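# Untie a plastic bag's handles and spread them apart

## Task

Undo the knot joining the plastic bag's two handles, then draw the handles' roots well away from each other, with nothing leaving the bag.

## Robot and tools

Robot: two arms, left_arm and right_arm, each ending in a two-finger parallel gripper. The fingers point along the gripper's +z axis and open and close along its y axis. end_effector_position is the point between the pads, about 1 cm short of the fingertips. The drives are cheap and have play, and the wrists are weak. Friction and weight can leave a gripper short, low or tilted, most of all at long reach. Very small moves may not happen or may drift sideways. Check the reported pose after each move and correct any tilt.

Frames: the scene frame has its origin at table-top height, midway between the nominal arm bases, with +z up, +x out over the table, and left_arm on the +y side (this is not the image's left). The calibrated bases are left_arm (-0.034, +0.283, +0.038) m and right_arm (+0.004, -0.284, +0.043) m, both nearly unrotated. Hand positions, quaternions (wxyz), targets and wrist camera poses are given in each arm's own base frame. cam_high and the table use the scene frame. Every motion offset is measured along the axes of that arm's current Hand target.

Row layout, shared by execute_actions and move: 14 numbers, each in [-1, 1]. The first seven are left_arm: dx, dy, dz, rx, ry, rz, opening. The last seven are the same for right_arm. Both arms are always included. dx to rz are an offset from the arm's Hand target, not a pose. Scale: 1.0 equals 0.6 m for dx, dy, dz and 180 degrees for rx, ry, rz. rx, ry, rz form one rotation vector. Opening is absolute: +1 is fully open (0.094 m) and -1 is closed. If an arm should do nothing new, give it six zeros, but always send the opening it should keep. A 0 opening is itself a command (half open). The controller limits each step's orientation change to 40 degrees from the measured orientation.

execute_actions(actions, cameras): actions is a list of actions. Each action is up to 15 rows, one per 1/30 s step, and the last row is held to step 15. Every row in an action counts from the Hand target at that action's start. The next action starts from the new Hand target, so the same offset sent again moves the arm further. An empty list returns the state with all camera images. cameras lists camera names, ["all"], or []. An unknown name makes the call invalid.

move(target, speed, blend, opening_speed, grip_force, blocking, cameras): target is one 14-number row or a list of up to 15 rows. Every row is an offset from the Hand targets at the call's start, not from the previous row. Each gripper travels in a straight line. The whole move is capped at 10 s. speed is in m/s, from 0.002 to 2.9, default 0.25. Turning is limited to twice that value in rad/s. Give one value, or one per target. blend (m) rounds the corners between targets; the default 0 stops at each one. opening_speed is the rate of opening change per second on the -1..+1 scale, at least 0.2. Use it to close gently. grip_force is the pad force in N (10-50), as one value or one per arm. Here the task keeps the pad force at about 25-37 N. blocking=false returns after about 0.5 s while the move carries on. Moves do not avoid obstacles or the other arm. Grippers lag, and faster motion hits harder. Avoid paths that pass near an arm's own base, because the elbow can whip round. The move: line reports done, off_target, moving, held or fault, plus limits (paced = the pose was clipped, held = a check held back steps).

wait(seconds, cameras) lets time run without sending new commands. stop(cameras) brakes a running move. zoom_image(camera, region) enlarges part of the newest image from cam_high, cam_left_wrist or cam_right_wrist. region is [x0,y0,x1,y1] in pixels, at most 504 each way. finished_scene(scene) ends the scene and cannot be undone. read_manual only returns licence texts.

Results: each arm reports end_effector_position (m) and quaternion in its base frame, the Hand target (the basis for the next offsets), joint positions, torques and velocities ("within noise" means still), and motor temperatures. grip_measured is the finger opening on the command scale. It reads up to about 2.5 mm wide when empty. Once the fingers touch, the squeeze increases as the command goes lower. grip_effort_nm is the gripper motor effort; negative means closing. It is not a pad force. Tool commands shows each arm's current command. If a gripper stops short of its Hand target, send the missing distance as an offset. To end a push, command back past the current gripper position. Calls with actions also list positions at some steps.

Cameras: cam_high is a fixed overhead view, 896x504. Each wrist camera, 896x504, rides on its gripper. Calibration lines give intrinsics and the world-to-camera transform. Wrist camera poses are updated in each result.

Avoid: the two grippers or arms hitting or pressing each other, since the clearance check does not guard grippers, and closing on the other arm's fingers counts as a press. Avoid hard hits on the table, the camera stand or heavy objects. Avoid dropping things, letting go of moving items, and anything falling off the table or being left off it. Avoid long holds at full stretch or pushing into unreachable poses: motors heat, and at 90 °C the arm folds and stops working. Any arm stop costs. The goal must still hold after the robot lets go.

Each tool is called after ">>>" as name([rows], argument=value, ...), one row to a line, values as JSON.

## Session

>>> execute_actions(actions=[])

Scene clock: 0.00 s.
left_arm: end_effector_position=(+0.2299, -0.1786, +0.1510) grip_measured=+1.000 grip_effort_nm=n/a end_effector_quat_wxyz=(+0.391, +0.283, +0.849, -0.213) | right_arm: end_effector_position=(+0.2587, +0.0703, +0.1859) grip_measured=+1.000 grip_effort_nm=n/a end_effector_quat_wxyz=(+0.491, -0.111, +0.858, +0.100)
Joint positions: left_arm=[-0.519 0.849 0.57 -0.391 0.239 0.009 0.094] | right_arm=[0.182 0.62 0.549 -0.454 -0.128 -0.002 0.094]
Joint velocities: within noise
Joint torques (N m): no reading
Motor temperatures (°C): left_arm=[21 28 27 29 21 20 19] | right_arm=[21 24 29 34 23 21 20]
Heat: left arm: 29 °C; right arm: 34 °C.
Hand target: left_arm +0.2335, -0.1811, +0.1636; +0.408, +0.285, +0.840, -0.217 | right_arm +0.2611, +0.0715, +0.1935; +0.499, -0.114, +0.853, +0.101
Tool commands: left_gripper/opening=+1.0 right_gripper/opening=+1.0

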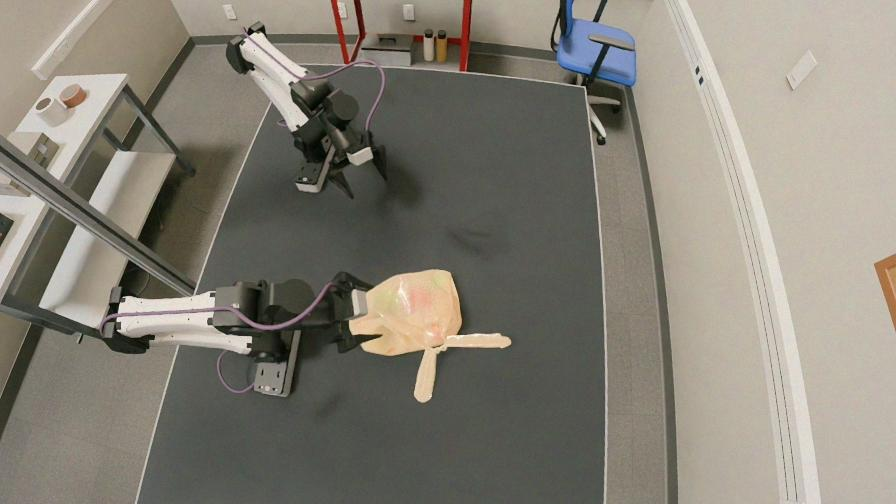

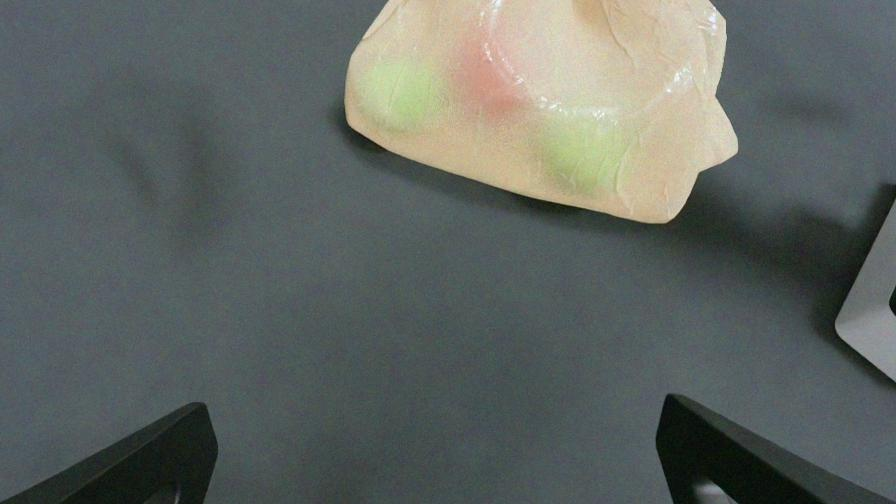

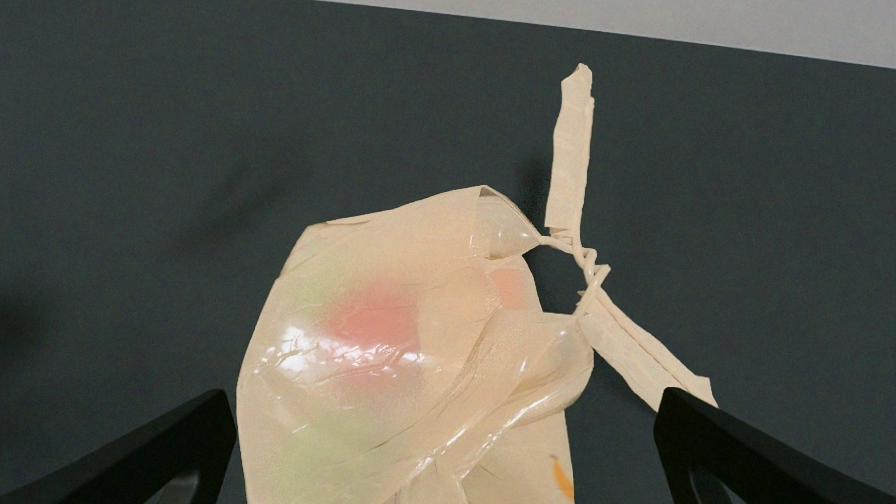

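>>> zoom_image(camera="cam_right_wrist", region=[440, 50, 760, 430])

>>> zoom_image(camera="cam_high", region=[330, 250, 530, 420])

Scaled by 1.326 from the camera's image (finer frame: 1280x720).

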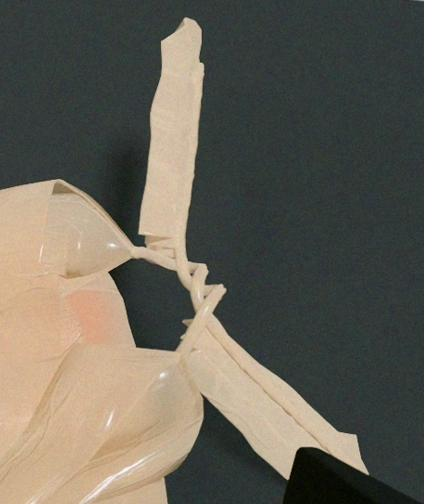

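Scaled by 2.520 from the camera's image (finer frame: 1280x720).

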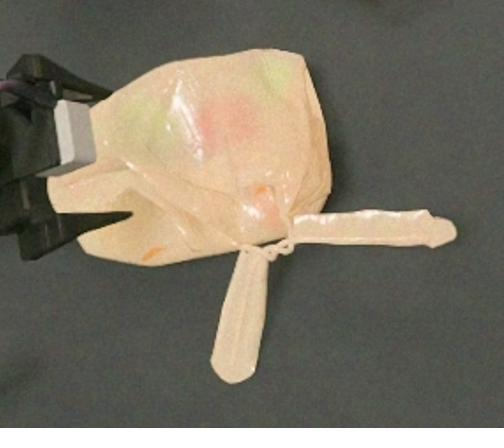

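>>> move(target=[0,0,0,0,0,0,1, -0.0338,-0.0755,0.2028,0.0234,0.3397,0.0011,1], speed=0.3, cameras=["all"])

Scene clock: 161.47 s.
left_arm: end_effector_position=(+0.2299, -0.1786, +0.1510) grip_measured=+1.000 grip_effort_nm=0.00 end_effector_quat_wxyz=(+0.391, +0.283, +0.849, -0.213) | right_arm: end_effector_position=(+0.3807, +0.0659, +0.1455) grip_measured=+1.000 grip_effort_nm=0.02 end_effector_quat_wxyz=(-0.006, -0.121, +0.993, +0.006)
Joint positions: left_arm=[-0.519 0.849 0.57 -0.391 0.239 0.009 0.094] | right_arm=[0.166 2.048 1.989 -1.524 -0.013 -0.077 0.094]
Joint torques (N m): left_arm=[0.02 -1.39 7.86 1.55 0.17 0.15] | right_arm=[0.1 -8.53 7.45 0.09 0.03 -0.14]
Motor temperatures (°C): left_arm=[21 25 33 29 20 18 19] | right_arm=[20 22 37 37 21 19 20]
Heat: left arm: 33 °C; right arm: 37 °C.
Hand target: left_arm +0.2335, -0.1811, +0.1636; +0.408, +0.285, +0.840, -0.217 | right_arm +0.3850, +0.0651, +0.1501; +0.000, -0.130, +0.991, +0.000
Off the commanded pose: left_arm 0.013 m, 2 deg | right_arm 0.006 m, 1 deg.
move: done
cam_right_wrist: T_world_to_cam=[[0.23594, -0.97139, -0.02714, -0.02149], [-0.87378, -0.22429, 0.43152, 0.32506], [-0.42526, -0.0781, -0.9017, 0.39015]] pos_world=[0.45502, 0.0825, 0.21094]

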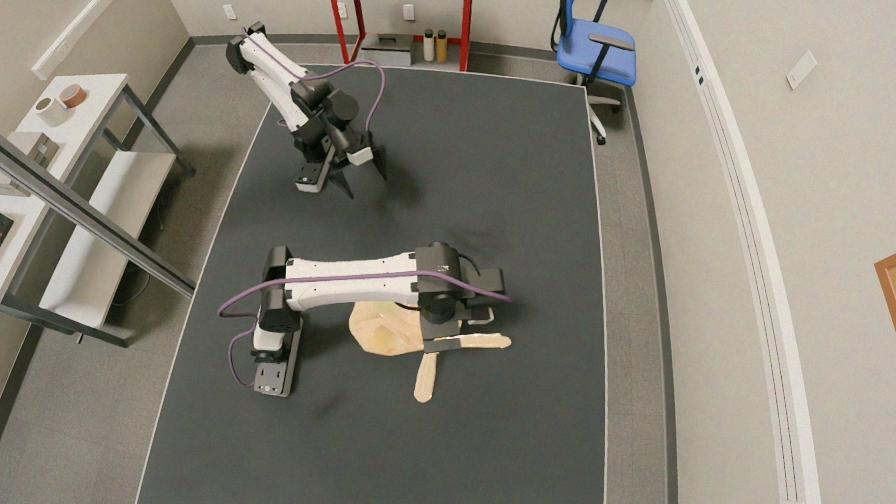

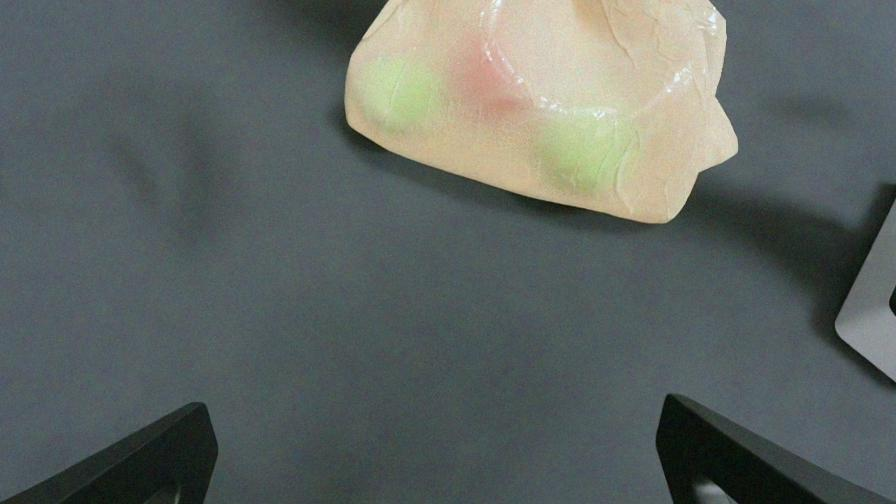

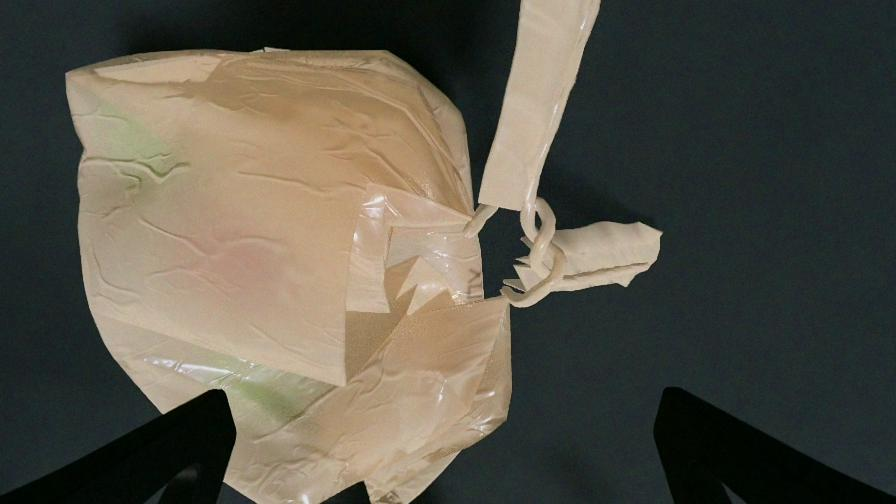

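>>> zoom_image(camera="cam_right_wrist", region=[430, 140, 690, 340])

Scaled by 1.938 from the camera's image (finer frame: 1280x720).

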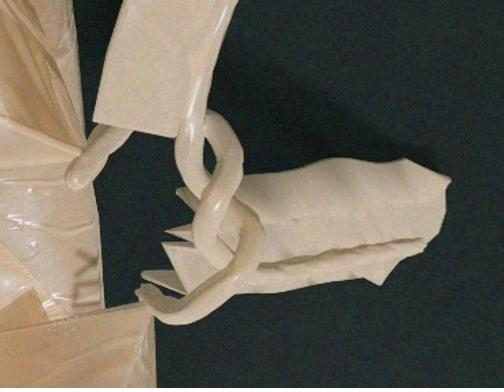

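>>> zoom_image(camera="cam_high", region=[380, 230, 530, 410])

Scaled by 2.800 from the camera's image (finer frame: 1280x720).

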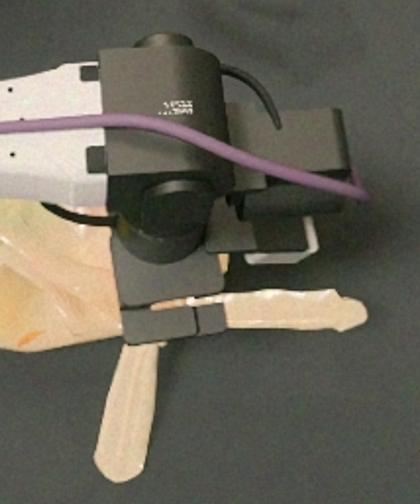

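>>> move([
  [0,0,0,0,0,0,1, 0.0695,-0.111,-0.0165,0,0,0.5,0.1],
  [-0.2885,-0.1019,0.3974,-0.0139,0.0827,0.0446,0.3, 0.0695,-0.111,-0.0165,0,0,0.5,0.1],
], speed=0.3, cameras=["all"])

Scene clock: 477.60 s.
left_arm: end_effector_position=(+0.4143, -0.4163, +0.1688) grip_measured=+0.303 grip_effort_nm=-0.14 end_effector_quat_wxyz=(+0.312, +0.356, +0.871, -0.133) | right_arm: end_effector_position=(+0.3637, -0.0073, +0.1479) grip_measured=+0.102 grip_effort_nm=-0.11 end_effector_quat_wxyz=(-0.019, +0.600, +0.800, -0.005)
Joint positions: left_arm=[-0.787 2.219 2.121 -0.781 0.003 -0.012 0.061] | right_arm=[-0.026 1.975 1.891 -1.524 -0.013 1.261 0.052]
Joint torques (N m): left_arm=[-0.36 -9.58 9.76 1.05 -0.07 0.22] | right_arm=[-0.29 -11.36 4.82 0.11 0.12 0.16]
Motor temperatures (°C): left_arm=[21 22 37 28 19 17 19] | right_arm=[19 32 38 25 20 18 20]
Heat: left arm: 37 °C; right arm: 38 °C.
Hand target: left_arm +0.4146, -0.4211, +0.1751; +0.316, +0.360, +0.868, -0.131 | right_arm +0.3619, -0.0101, +0.1599; +0.000, +0.609, +0.793, +0.000
Off the commanded pose: left_arm 0.008 m, 1 deg | right_arm 0.013 m, 3 deg.
move: off_target (right_arm)
cam_left_wrist: T_world_to_cam=[[-0.71322, -0.70064, 0.02057, -0.00119], [-0.67973, 0.68417, -0.26436, 0.65028], [0.17114, -0.20252, -0.96421, 0.09924]] pos_world=[0.42418, -0.42563, 0.26761]
cam_right_wrist: T_world_to_cam=[[-0.96094, -0.27617, 0.01785, 0.34517], [-0.2401, 0.86403, 0.44249, 0.06857], [-0.13763, 0.42092, -0.8966, 0.27761]] pos_world=[0.38636, -0.08077, 0.2124]

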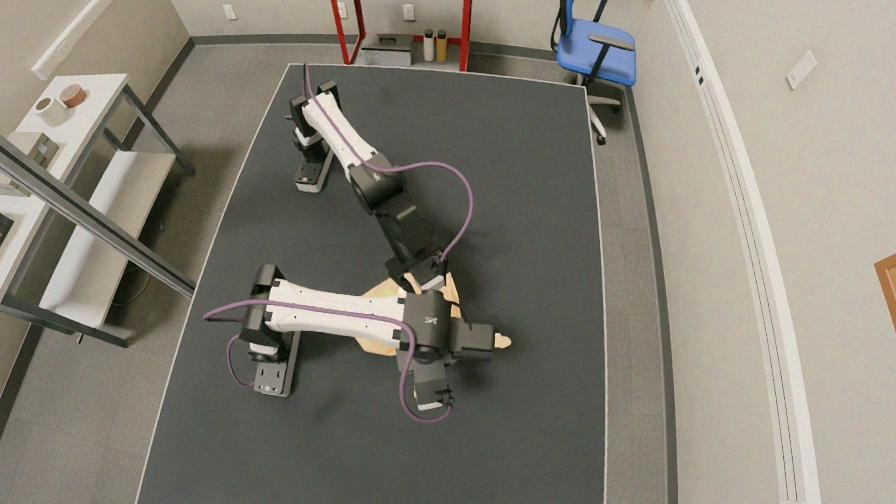

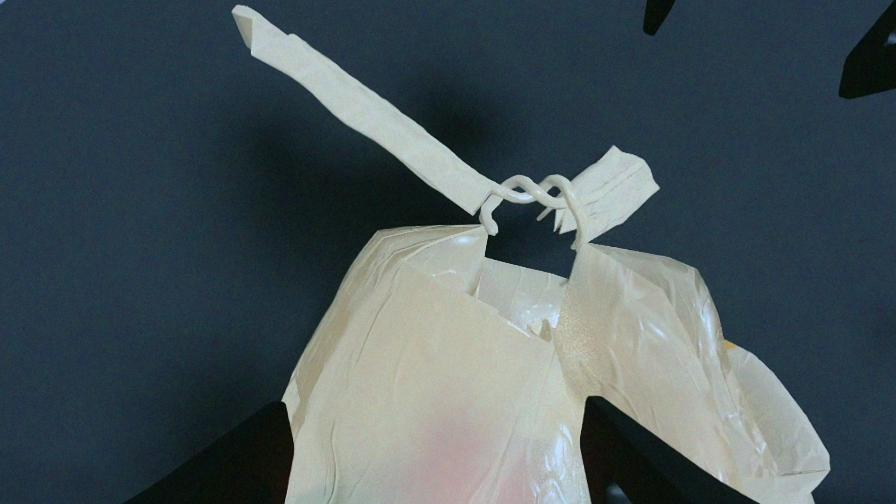

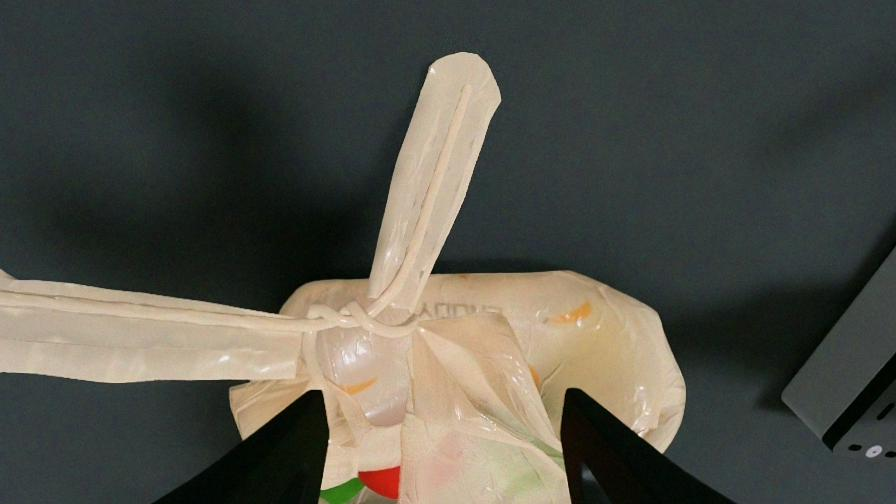

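>>> move([
  [0,0,0,0,0,0,0.3, -0.0044,-0.0925,-0.0302,-0.190,0.051,-0.1618,0.1],
  [0,-0.035,0.1,0,0,0,0.3, -0.0044,-0.0925,-0.0302,-0.190,0.051,-0.1618,0.1],
], speed=0.25, cameras=["cam_left_wrist","cam_right_wrist"])

Scene clock: 582.40 s.
left_arm: end_effector_position=(+0.4184, -0.4576, +0.1176) grip_measured=+0.303 grip_effort_nm=-0.14 end_effector_quat_wxyz=(+0.296, +0.370, +0.871, -0.128) | right_arm: end_effector_position=(+0.3051, -0.0275, +0.1715) grip_measured=+0.102 grip_effort_nm=-0.11 end_effector_quat_wxyz=(+0.093, +0.380, +0.880, +0.271)
Joint positions: left_arm=[-0.835 2.417 2.278 -0.775 -0.016 -0.026 0.061] | right_arm=[-0.387 1.464 1.276 -1.161 -0.541 0.491 0.052]
Joint torques (N m): left_arm=[0.02 -10.74 9.63 1.31 -0.08 0.05] | right_arm=[-0.46 -6.08 5.2 0.86 -0.47 -0.21]
Motor temperatures (°C): left_arm=[21 31 43 27 19 17 19] | right_arm=[19 38 33 24 20 17 20]
Heat: left arm: 43 °C; right arm: 38 °C.
Hand target: left_arm +0.4271, -0.4632, +0.1291; +0.316, +0.360, +0.868, -0.131 | right_arm +0.3090, -0.0270, +0.1781; +0.115, +0.365, +0.881, +0.278
Off the commanded pose: left_arm 0.015 m, 3 deg | right_arm 0.008 m, 3 deg.
move: off_target (left_arm, right_arm)
cam_left_wrist: T_world_to_cam=[[-0.73034, -0.68293, 0.01472, -0.0102], [-0.66711, 0.70845, -0.23035, 0.66969], [0.14688, -0.17805, -0.973, 0.06303]] pos_world=[0.43004, -0.47019, 0.21574]
cam_right_wrist: T_world_to_cam=[[-0.61578, -0.55657, -0.55772, 0.26858], [-0.78627, 0.47981, 0.3893, 0.22672], [0.05092, 0.67824, -0.73307, 0.22074]] pos_world=[0.33241, -0.10902, 0.22334]

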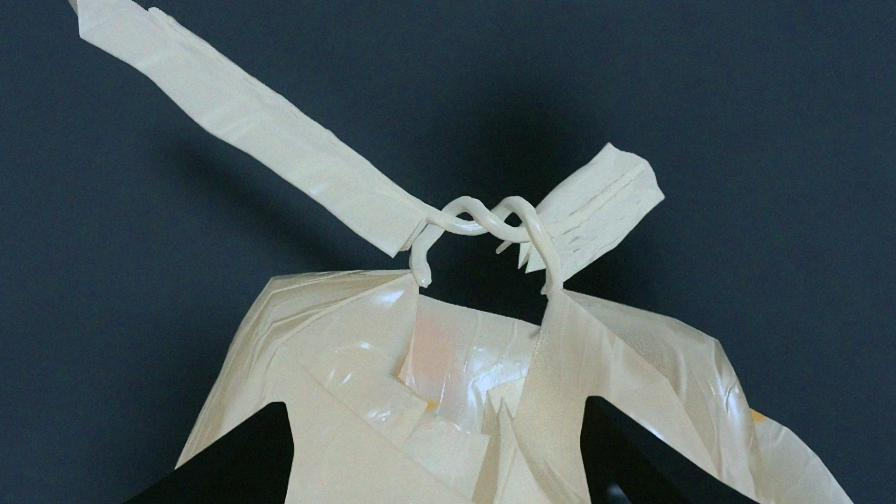

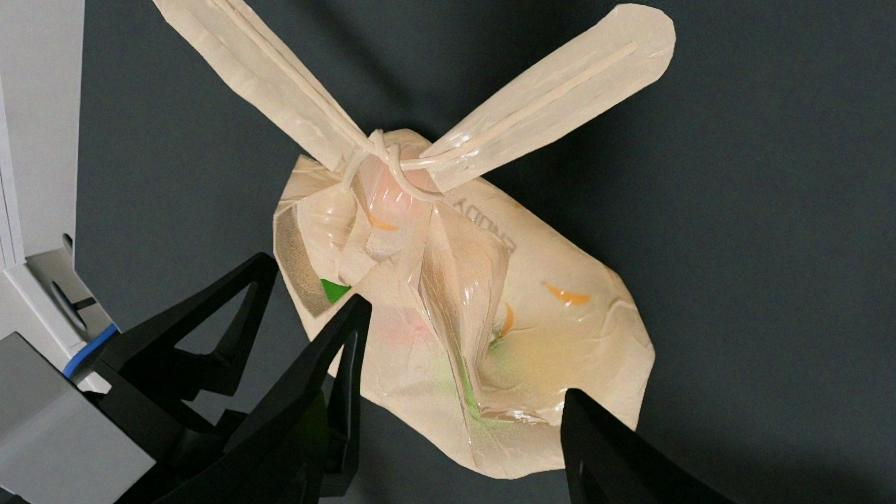

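>>> move(target=[-0.0263,0.013,0.0842,0,0,0,-0.15, 0,0,0,0,0,0,0.1], speed=0.12, cameras=["cam_left_wrist","cam_right_wrist"])

Scene clock: 621.80 s.
left_arm: end_effector_position=(+0.4612, -0.4902, +0.0962) grip_measured=-0.147 grip_effort_nm=-0.14 end_effector_quat_wxyz=(+0.329, +0.358, +0.863, -0.138) | right_arm: end_effector_position=(+0.3051, -0.0275, +0.1715) grip_measured=+0.102 grip_effort_nm=-0.11 end_effector_quat_wxyz=(+0.093, +0.380, +0.880, +0.271)
Joint positions: left_arm=[-0.821 2.773 2.824 -0.893 -0.019 -0.026 0.04] | right_arm=[-0.387 1.464 1.276 -1.161 -0.541 0.491 0.052]
Joint torques (N m): left_arm=[0.35 -11.92 9.46 1.09 0.05 0.2] | right_arm=[-0.51 -6.34 5.26 0.9 -0.44 -0.21]
Motor temperatures (°C): left_arm=[21 34 43 26 19 17 19] | right_arm=[19 32 33 24 20 17 20]
Heat: left arm: 43 °C; right arm: 33 °C.
Hand target: left_arm +0.4641, -0.4892, +0.1006; +0.316, +0.360, +0.868, -0.131 | right_arm +0.3090, -0.0270, +0.1781; +0.115, +0.365, +0.881, +0.278
Off the commanded pose: left_arm 0.005 m, 2 deg | right_arm 0.008 m, 3 deg.
elbow stopped short (left arm): the move would have taken joint 3 (elbow) straighter than the controller allows.
move: done
cam_left_wrist: T_world_to_cam=[[-0.72022, -0.69362, 0.01348, -0.01068], [-0.66465, 0.68431, -0.29994, 0.71005], [0.19882, -0.22498, -0.95386, -0.01868]] pos_world=[0.46795, -0.49751, 0.1953]
cam_right_wrist: T_world_to_cam=[[-0.61578, -0.55657, -0.55772, 0.26858], [-0.78627, 0.47981, 0.3893, 0.22672], [0.05092, 0.67824, -0.73307, 0.22074]] pos_world=[0.33241, -0.10902, 0.22334]

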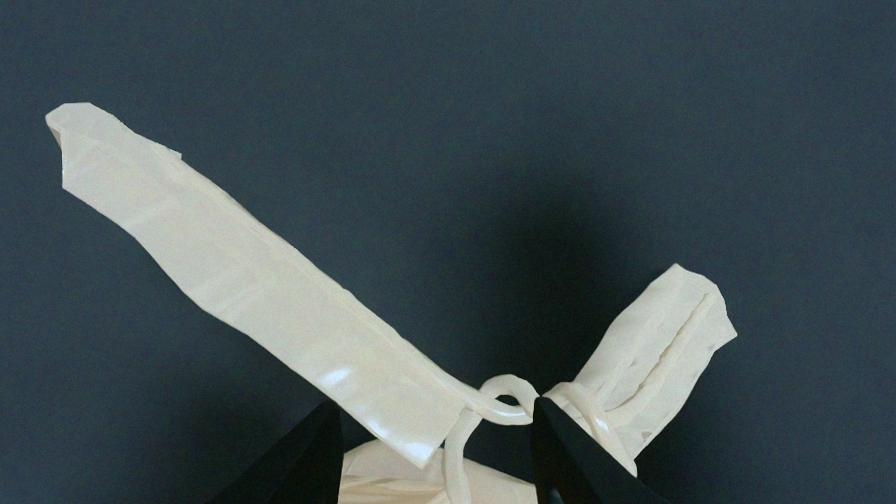

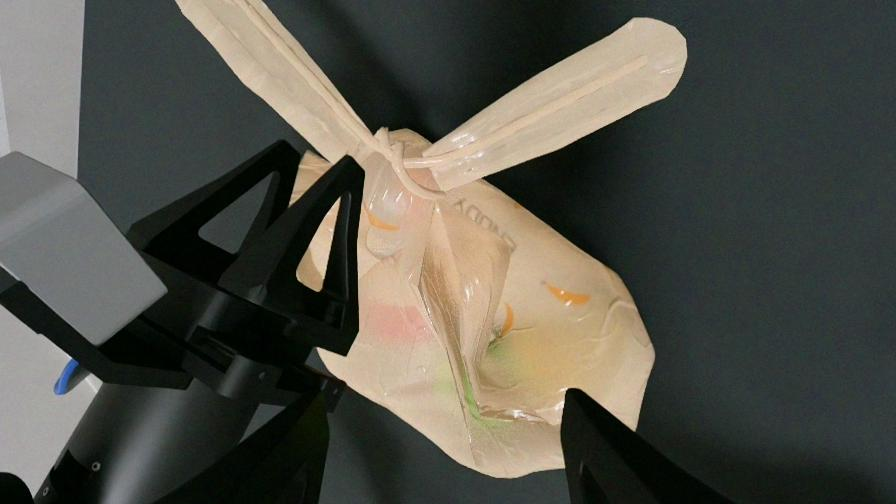

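>>> move(target=[0.0273,-0.005,0.005,0,0,0,-0.15, 0,0,0,0,0,0,0.1], speed=0.08, cameras=["cam_left_wrist","cam_right_wrist"])

>>> zoom_image(camera="cam_right_wrist", region=[250, 90, 500, 280])

Scene clock: 656.30 s.
left_arm: end_effector_position=(+0.4528, -0.4771, +0.0493) grip_measured=-0.147 grip_effort_nm=-0.14 end_effector_quat_wxyz=(+0.282, +0.364, +0.880, -0.114) | right_arm: end_effector_position=(+0.3051, -0.0275, +0.1715) grip_measured=+0.102 grip_effort_nm=-0.11 end_effector_quat_wxyz=(+0.093, +0.380, +0.880, +0.271)
Joint positions: left_arm=[-0.818 2.757 2.672 -0.867 -0.023 -0.026 0.04] | right_arm=[-0.387 1.464 1.276 -1.161 -0.541 0.491 0.052]
Joint torques (N m): left_arm=[-0.06 -18 5.04 1.38 0 0.14] | right_arm=[-0.54 -6.06 5.27 0.89 -0.47 -0.15]
Motor temperatures (°C): left_arm=[21 43 41 26 19 17 19] | right_arm=[19 31 33 24 20 17 20]
Heat: left arm: 43 °C; right arm: 33 °C.
Hand target: left_arm +0.4545, -0.4838, +0.0877; +0.316, +0.360, +0.868, -0.131 | right_arm +0.3090, -0.0270, +0.1781; +0.115, +0.365, +0.881, +0.278
Off the commanded pose: left_arm 0.039 m, 5 deg | right_arm 0.008 m, 3 deg.
move: off_target (left_arm)
cam_left_wrist: T_world_to_cam=[[-0.71527, -0.6988, 0.00782, -0.0114], [-0.68677, 0.70079, -0.19298, 0.6941], [0.12937, -0.1434, -0.98117, 0.01298]] pos_world=[0.46685, -0.49252, 0.14677]
cam_right_wrist: T_world_to_cam=[[-0.61578, -0.55657, -0.55772, 0.26858], [-0.78627, 0.47981, 0.3893, 0.22672], [0.05092, 0.67824, -0.73307, 0.22074]] pos_world=[0.33241, -0.10902, 0.22334]

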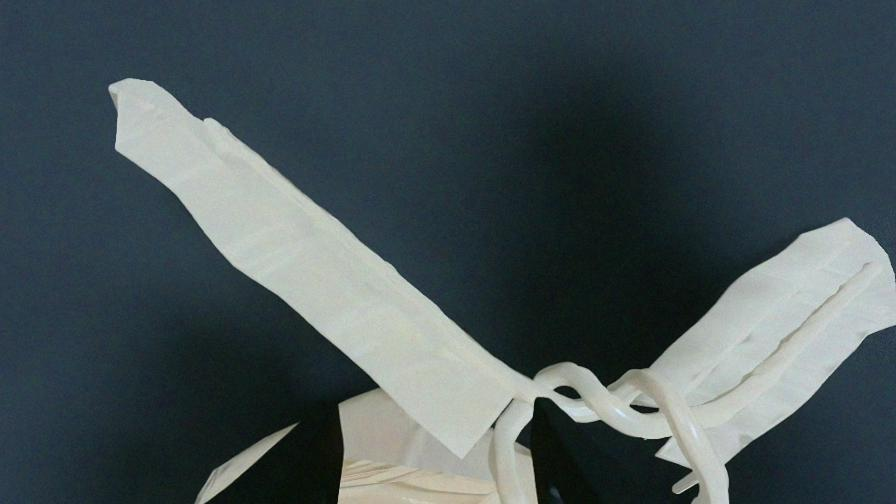

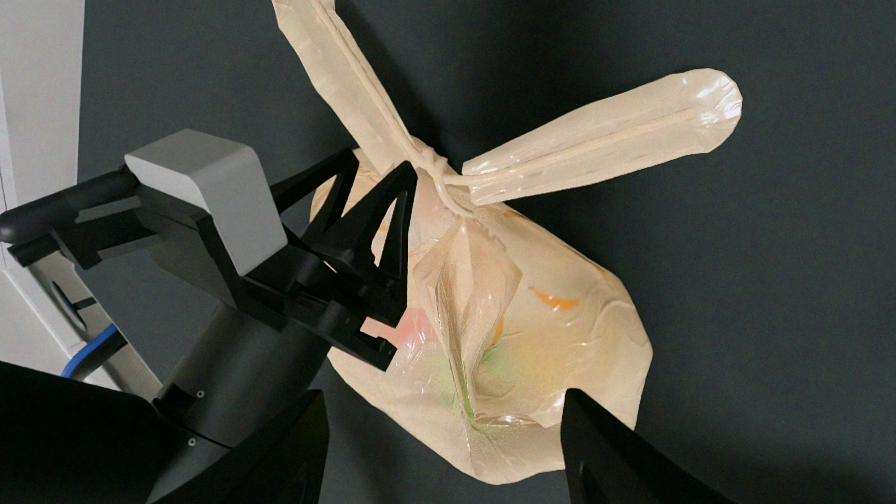

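Scaled by 2.016 from the camera's image (finer frame: 1280x720).

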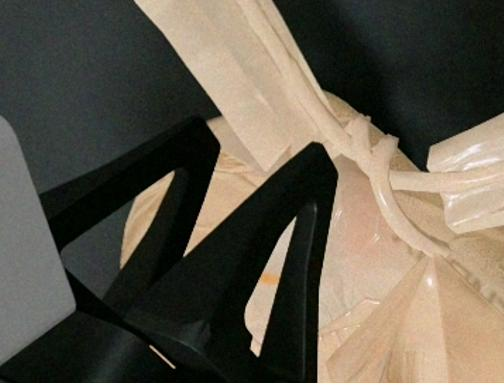

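>>> execute_actions([
  [[0,0,0,0,0,0,-0.15,0,0,0,0,0,0,0.1]],
], cameras=["cam_left_wrist"])

Scene clock: 665.57 s.
left_arm: end_effector_position=(+0.4529, -0.4772, +0.0493) grip_measured=-0.147 grip_effort_nm=-0.14 end_effector_quat_wxyz=(+0.284, +0.364, +0.880, -0.115) | right_arm: end_effector_position=(+0.3051, -0.0275, +0.1715) grip_measured=+0.102 grip_effort_nm=-0.11 end_effector_quat_wxyz=(+0.093, +0.380, +0.880, +0.271)
Joint positions: left_arm=[-0.818 2.748 2.652 -0.853 -0.023 -0.026 0.04] | right_arm=[-0.387 1.464 1.276 -1.161 -0.541 0.491 0.052]
Joint torques (N m): left_arm=[-0.12 -17.99 5.05 1.38 0 0.14] | right_arm=[-0.39 -6.19 5.14 0.86 -0.45 -0.21]
Motor temperatures (°C): left_arm=[21 48 40 26 19 17 19] | right_arm=[19 30 33 24 20 17 20]
Heat: left arm: 48 °C; right arm: 33 °C.
Hand target: left_arm +0.4545, -0.4838, +0.0877; +0.316, +0.360, +0.868, -0.131 | right_arm +0.3090, -0.0270, +0.1781; +0.115, +0.365, +0.881, +0.278
Off the commanded pose: left_arm 0.039 m, 4 deg | right_arm 0.008 m, 3 deg.
Step readings (end_effector_position of left_arm | right_arm):
0: (+0.4528, -0.4771, +0.0493) | (+0.3051, -0.0275, +0.1715)
1: (+0.4528, -0.4771, +0.0493) | (+0.3051, -0.0275, +0.1715)
2: (+0.4528, -0.4771, +0.0493) | (+0.3051, -0.0275, +0.1715)
4: (+0.4528, -0.4771, +0.0489) | (+0.3051, -0.0275, +0.1715)
8: (+0.4527, -0.4770, +0.0499) | (+0.3051, -0.0275, +0.1715)
15: (+0.4528, -0.4771, +0.0501) | (+0.3051, -0.0275, +0.1715)
cam_left_wrist: T_world_to_cam=[[-0.71525, -0.69883, 0.00787, -0.01143], [-0.68639, 0.70032, -0.19602, 0.69401], [0.13147, -0.1456, -0.98057, 0.01096]] pos_world=[0.46674, -0.49242, 0.14687]

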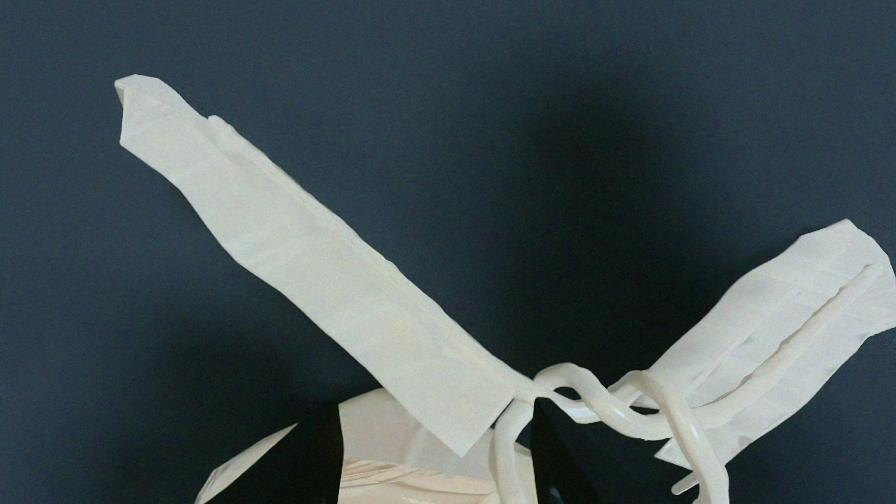

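>>> move(target=[0.013,-0.0167,0,0,0,0,-0.15, 0,0,0,0,0,0,0.1], speed=0.08, cameras=["cam_left_wrist","cam_right_wrist"])

>>> zoom_image(camera="cam_right_wrist", region=[250, 90, 500, 280])

Scene clock: 718.97 s.
left_arm: end_effector_position=(+0.4451, -0.4797, +0.0500) grip_measured=-0.147 grip_effort_nm=-0.14 end_effector_quat_wxyz=(+0.290, +0.366, +0.877, -0.116) | right_arm: end_effector_position=(+0.3051, -0.0275, +0.1715) grip_measured=+0.102 grip_effort_nm=-0.11 end_effector_quat_wxyz=(+0.093, +0.380, +0.880, +0.271)
Joint positions: left_arm=[-0.831 2.676 2.506 -0.767 -0.033 -0.029 0.04] | right_arm=[-0.387 1.464 1.276 -1.161 -0.541 0.491 0.052]
Joint torques (N m): left_arm=[-0.49 -17.4 4.94 1.33 -0.03 0.02] | right_arm=[-0.47 -6.32 5.18 0.9 -0.43 -0.22]
Motor temperatures (°C): left_arm=[21 60 37 27 19 17 19] | right_arm=[19 30 33 24 20 17 20]
Heat: left arm: 60 °C; right arm: 33 °C.
Hand target: left_arm +0.4432, -0.4867, +0.0827; +0.316, +0.360, +0.868, -0.131 | right_arm +0.3090, -0.0270, +0.1781; +0.115, +0.365, +0.881, +0.278
Off the commanded pose: left_arm 0.034 m, 4 deg | right_arm 0.008 m, 3 deg.
move: off_target (left_arm)
cam_left_wrist: T_world_to_cam=[[-0.71948, -0.69451, 0.00259, -0.01464], [-0.67968, 0.70333, -0.20825, 0.68956], [0.14281, -0.15159, -0.97807, 0.00422]] pos_world=[0.45753, -0.49451, 0.14777]
cam_right_wrist: T_world_to_cam=[[-0.61578, -0.55657, -0.55772, 0.26858], [-0.78627, 0.47981, 0.3893, 0.22672], [0.05092, 0.67824, -0.73307, 0.22074]] pos_world=[0.33241, -0.10902, 0.22334]

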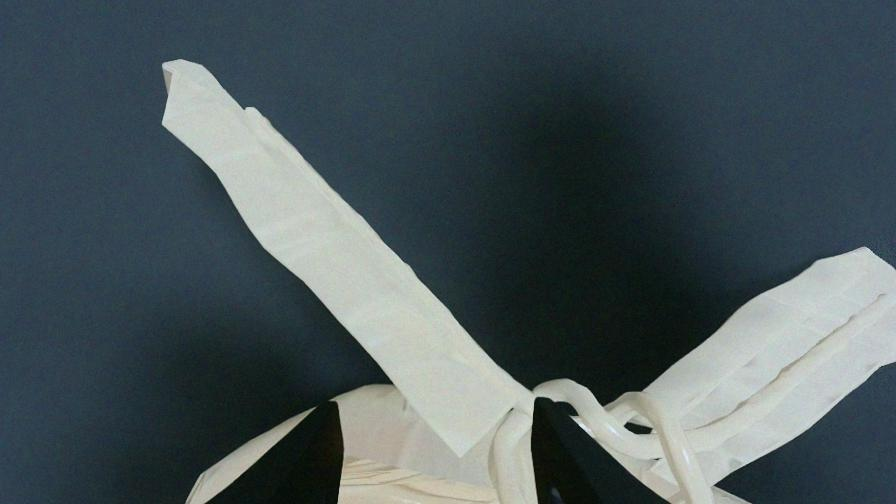

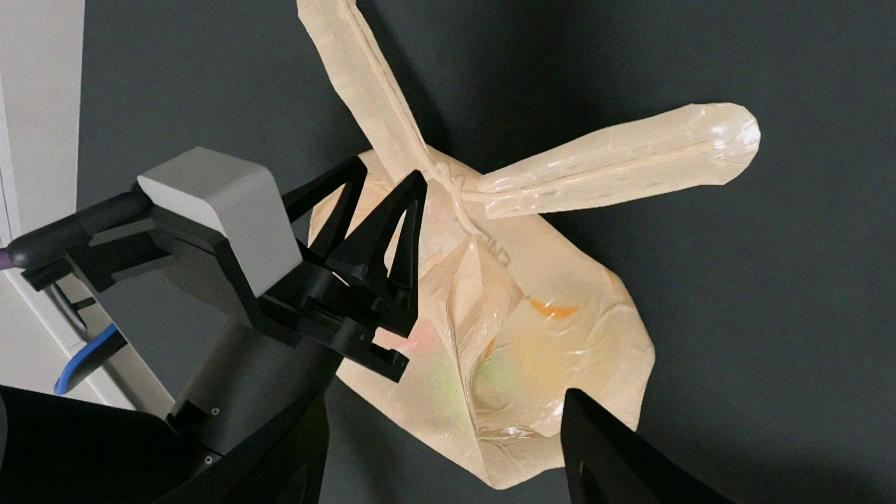

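Scaled by 2.016 from the camera's image (finer frame: 1280x720).

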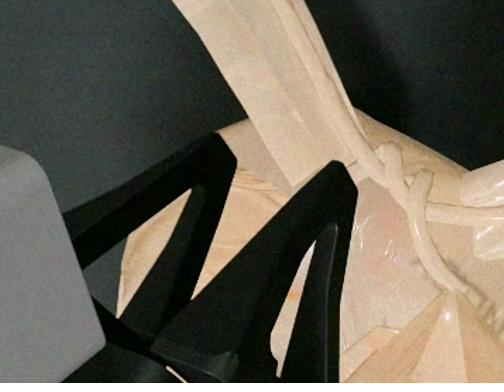

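>>> move(target=[0.0264,0,0.0254,0,0,0,-1, 0,0,0,0,0,0,0.1], speed=0.08, opening_speed=0.8, cameras=["cam_left_wrist","cam_right_wrist"])

>>> zoom_image(camera="cam_right_wrist", region=[250, 90, 500, 280])

Scene clock: 734.27 s.
left_arm: end_effector_position=(+0.4394, -0.4870, +0.0377) grip_measured=-0.994 grip_effort_nm=-0.32 end_effector_quat_wxyz=(+0.301, +0.370, +0.870, -0.127) | right_arm: end_effector_position=(+0.3051, -0.0275, +0.1715) grip_measured=+0.102 grip_effort_nm=-0.11 end_effector_quat_wxyz=(+0.093, +0.380, +0.880, +0.271)
Joint positions: left_arm=[-0.844 2.633 2.356 -0.627 -0.027 -0.031 0] | right_arm=[-0.387 1.464 1.276 -1.161 -0.541 0.491 0.052]
Joint torques (N m): left_arm=[-0.24 -16.27 5.18 1.2 -0.02 0.05] | right_arm=[-0.66 -6.3 5.24 0.84 -0.43 -0.23]
Motor temperatures (°C): left_arm=[21 68 37 27 19 17 19] | right_arm=[19 29 33 24 20 17 20]
Heat: left arm: 68 °C; right arm: 33 °C.
Hand target: left_arm +0.4416, -0.4850, +0.0608; +0.316, +0.360, +0.868, -0.131 | right_arm +0.3090, -0.0270, +0.1781; +0.115, +0.365, +0.881, +0.278
Off the commanded pose: left_arm 0.023 m, 2 deg | right_arm 0.008 m, 3 deg.
move: off_target (left_arm)
cam_left_wrist: T_world_to_cam=[[-0.72973, -0.68367, 0.00928, -0.01422], [-0.66542, 0.707, -0.2395, 0.68492], [0.15718, -0.18094, -0.97085, -0.02887]] pos_world=[0.44993, -0.49918, 0.13614]
cam_right_wrist: T_world_to_cam=[[-0.61578, -0.55657, -0.55772, 0.26858], [-0.78627, 0.47981, 0.3893, 0.22672], [0.05092, 0.67824, -0.73307, 0.22074]] pos_world=[0.33241, -0.10902, 0.22334]

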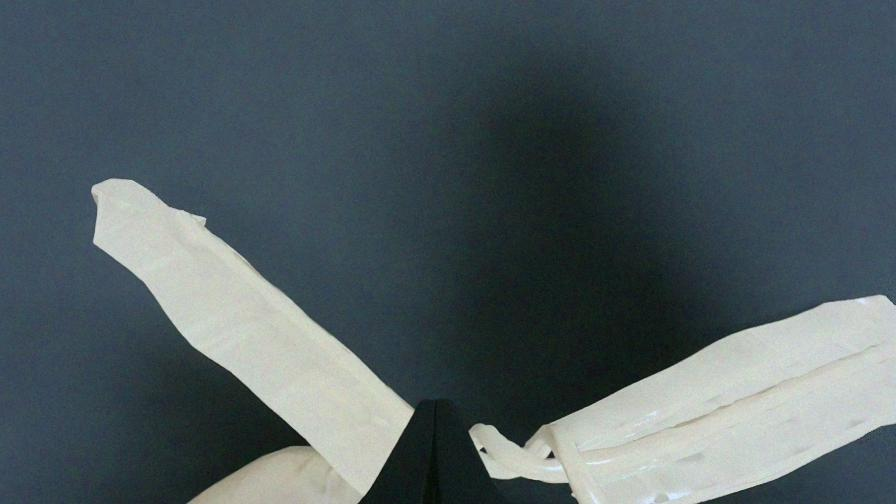

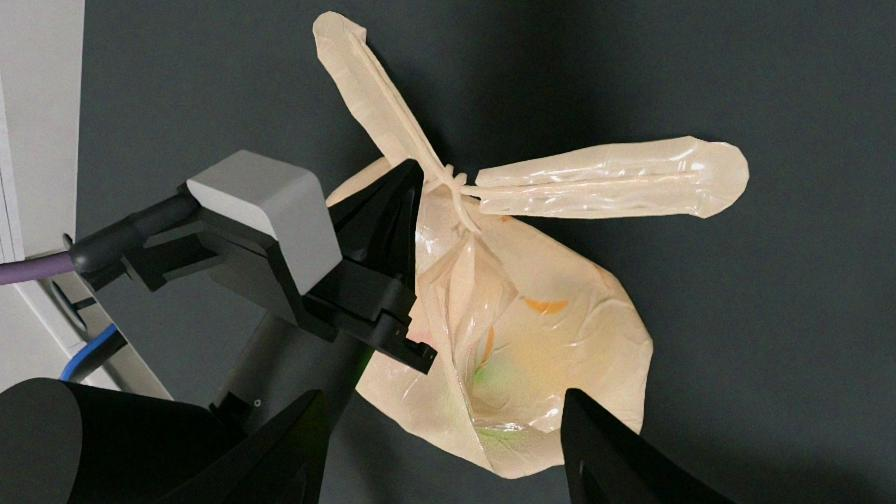

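Scaled by 2.016 from the camera's image (finer frame: 1280x720).

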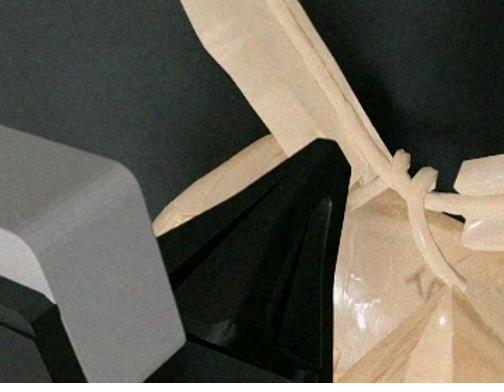

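>>> move(target=[0.049,0,-0.107,0,0,0,-1, 0,0,0,0,0,0,0.1], speed=0.12, cameras=["cam_left_wrist","cam_right_wrist"])

Scene clock: 751.20 s.
left_arm: end_effector_position=(+0.3888, -0.4328, +0.0529) grip_measured=-0.994 grip_effort_nm=-0.32 end_effector_quat_wxyz=(+0.271, +0.373, +0.880, -0.114) | right_arm: end_effector_position=(+0.3051, -0.0275, +0.1715) grip_measured=+0.102 grip_effort_nm=-0.11 end_effector_quat_wxyz=(+0.093, +0.380, +0.880, +0.271)
Joint positions: left_arm=[-0.847 2.299 1.848 -0.523 -0.027 -0.037 0] | right_arm=[-0.387 1.464 1.276 -1.161 -0.541 0.491 0.052]
Joint torques (N m): left_arm=[-0.49 -15.92 5.37 1.53 -0.07 0.05] | right_arm=[-0.59 -6.3 5.29 0.89 -0.47 -0.2]
Motor temperatures (°C): left_arm=[21 71 36 27 19 17 19] | right_arm=[19 29 32 24 20 17 20]
Heat: left arm: 71 °C; right arm: 32 °C.
Hand target: left_arm +0.3964, -0.4399, +0.0911; +0.316, +0.360, +0.868, -0.131 | right_arm +0.3090, -0.0270, +0.1781; +0.115, +0.365, +0.881, +0.278
Off the commanded pose: left_arm 0.040 m, 6 deg | right_arm 0.008 m, 3 deg.
move: off_target (left_arm)
cam_left_wrist: T_world_to_cam=[[-0.72798, -0.68551, 0.01088, -0.01577], [-0.6767, 0.71588, -0.17204, 0.62121], [0.11015, -0.1326, -0.98503, 0.04348]] pos_world=[0.4041, -0.44975, 0.14988]
cam_right_wrist: T_world_to_cam=[[-0.61578, -0.55657, -0.55772, 0.26858], [-0.78627, 0.47981, 0.3893, 0.22672], [0.05092, 0.67824, -0.73307, 0.22074]] pos_world=[0.33241, -0.10902, 0.22334]

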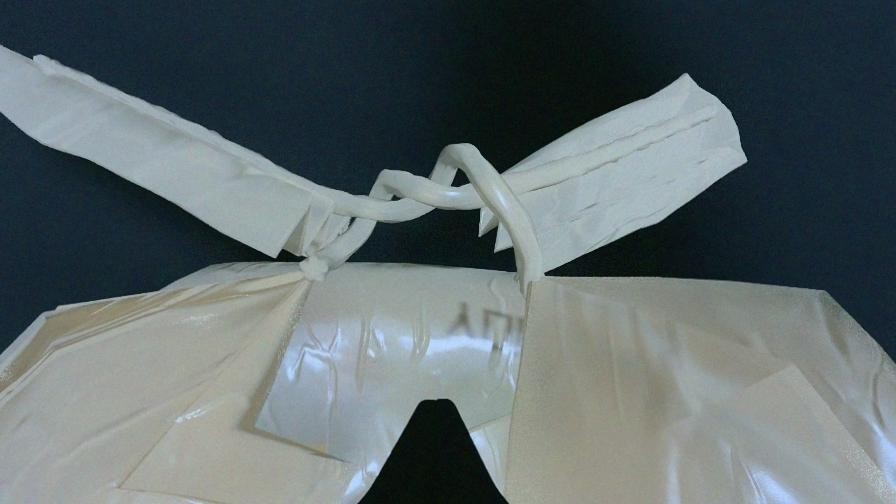

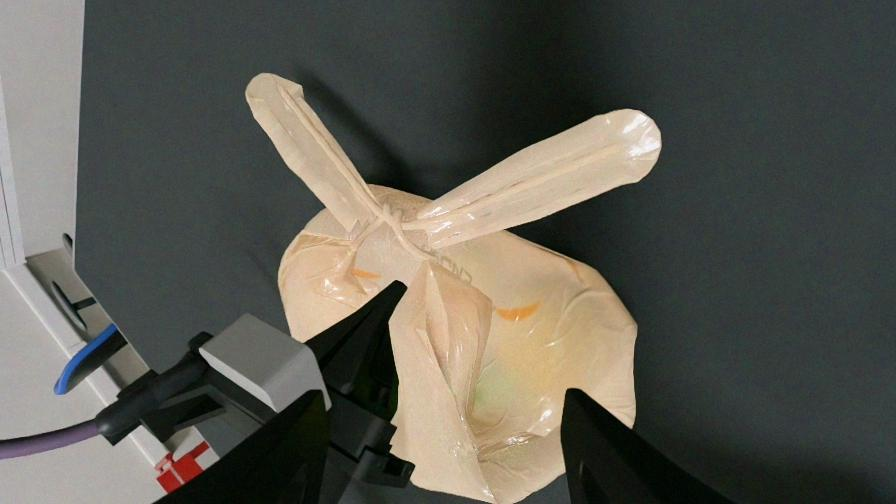

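>>> move(target=[0.2023,0.01,-0.0912,0,0,0,-1, 0,0,0,0,0,0,0.1], speed=0.12, cameras=["all"])

Scene clock: 772.67 s.
left_arm: end_effector_position=(+0.3033, -0.3413, +0.0333) grip_measured=-0.994 grip_effort_nm=-0.32 end_effector_quat_wxyz=(+0.282, +0.372, +0.876, -0.122) | right_arm: end_effector_position=(+0.3051, -0.0275, +0.1715) grip_measured=+0.102 grip_effort_nm=-0.10 end_effector_quat_wxyz=(+0.093, +0.380, +0.880, +0.271)
Joint positions: left_arm=[-0.854 1.865 1.075 -0.156 -0.027 -0.043 0] | right_arm=[-0.387 1.464 1.276 -1.161 -0.541 0.491 0.052]
Joint torques (N m): left_arm=[-0.47 -10.95 4.66 1.5 -0.11 0.06] | right_arm=[-0.42 -6.23 5.27 0.87 -0.47 -0.22]
Motor temperatures (°C): left_arm=[21 65 35 27 19 17 19] | right_arm=[19 29 32 24 20 17 20]
Heat: left arm: 65 °C; right arm: 32 °C.
Hand target: left_arm +0.3101, -0.3451, +0.0550; +0.316, +0.360, +0.868, -0.131 | right_arm +0.3090, -0.0270, +0.1781; +0.115, +0.365, +0.881, +0.278
Off the commanded pose: left_arm 0.023 m, 4 deg | right_arm 0.008 m, 3 deg.
move: off_target (left_arm)
cam_left_wrist: T_world_to_cam=[[-0.72999, -0.68329, 0.01535, -0.01388], [-0.6719, 0.71334, -0.19926, 0.49317], [0.12521, -0.15577, -0.97983, 0.03314]] pos_world=[0.31708, -0.35612, 0.13096]
cam_right_wrist: T_world_to_cam=[[-0.61578, -0.55657, -0.55772, 0.26858], [-0.78627, 0.47981, 0.3893, 0.22672], [0.05092, 0.67824, -0.73307, 0.22074]] pos_world=[0.33241, -0.10902, 0.22334]

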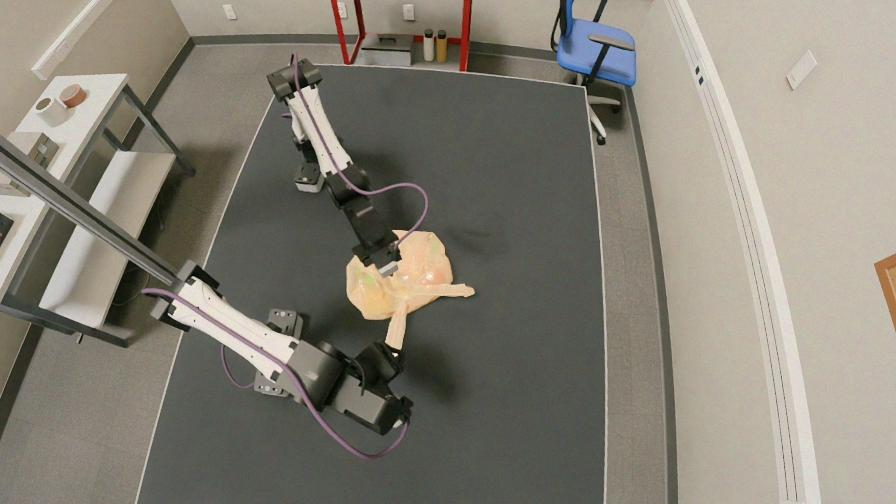

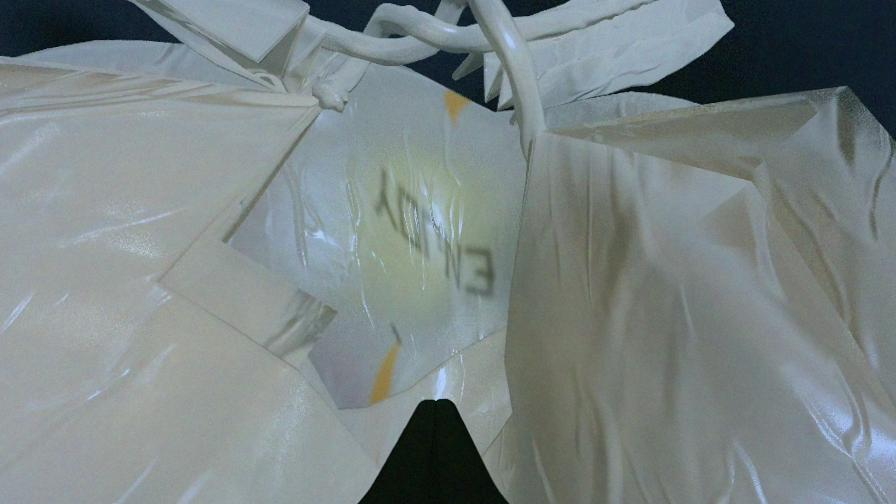

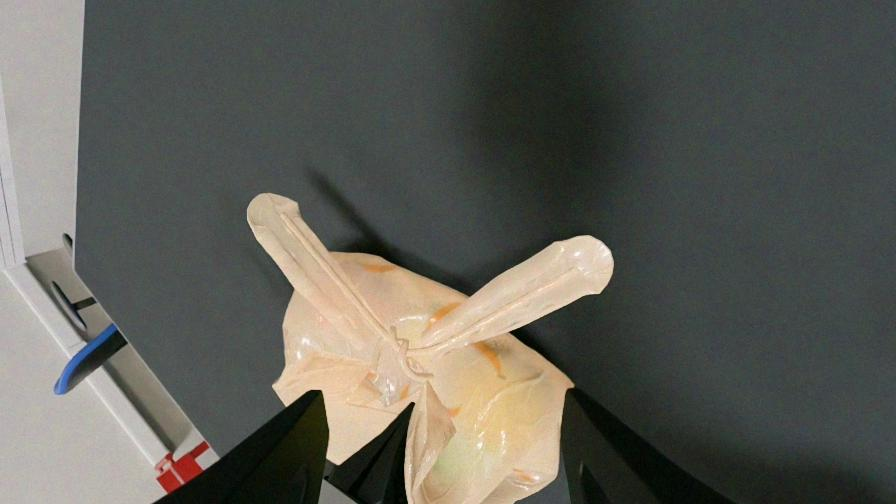

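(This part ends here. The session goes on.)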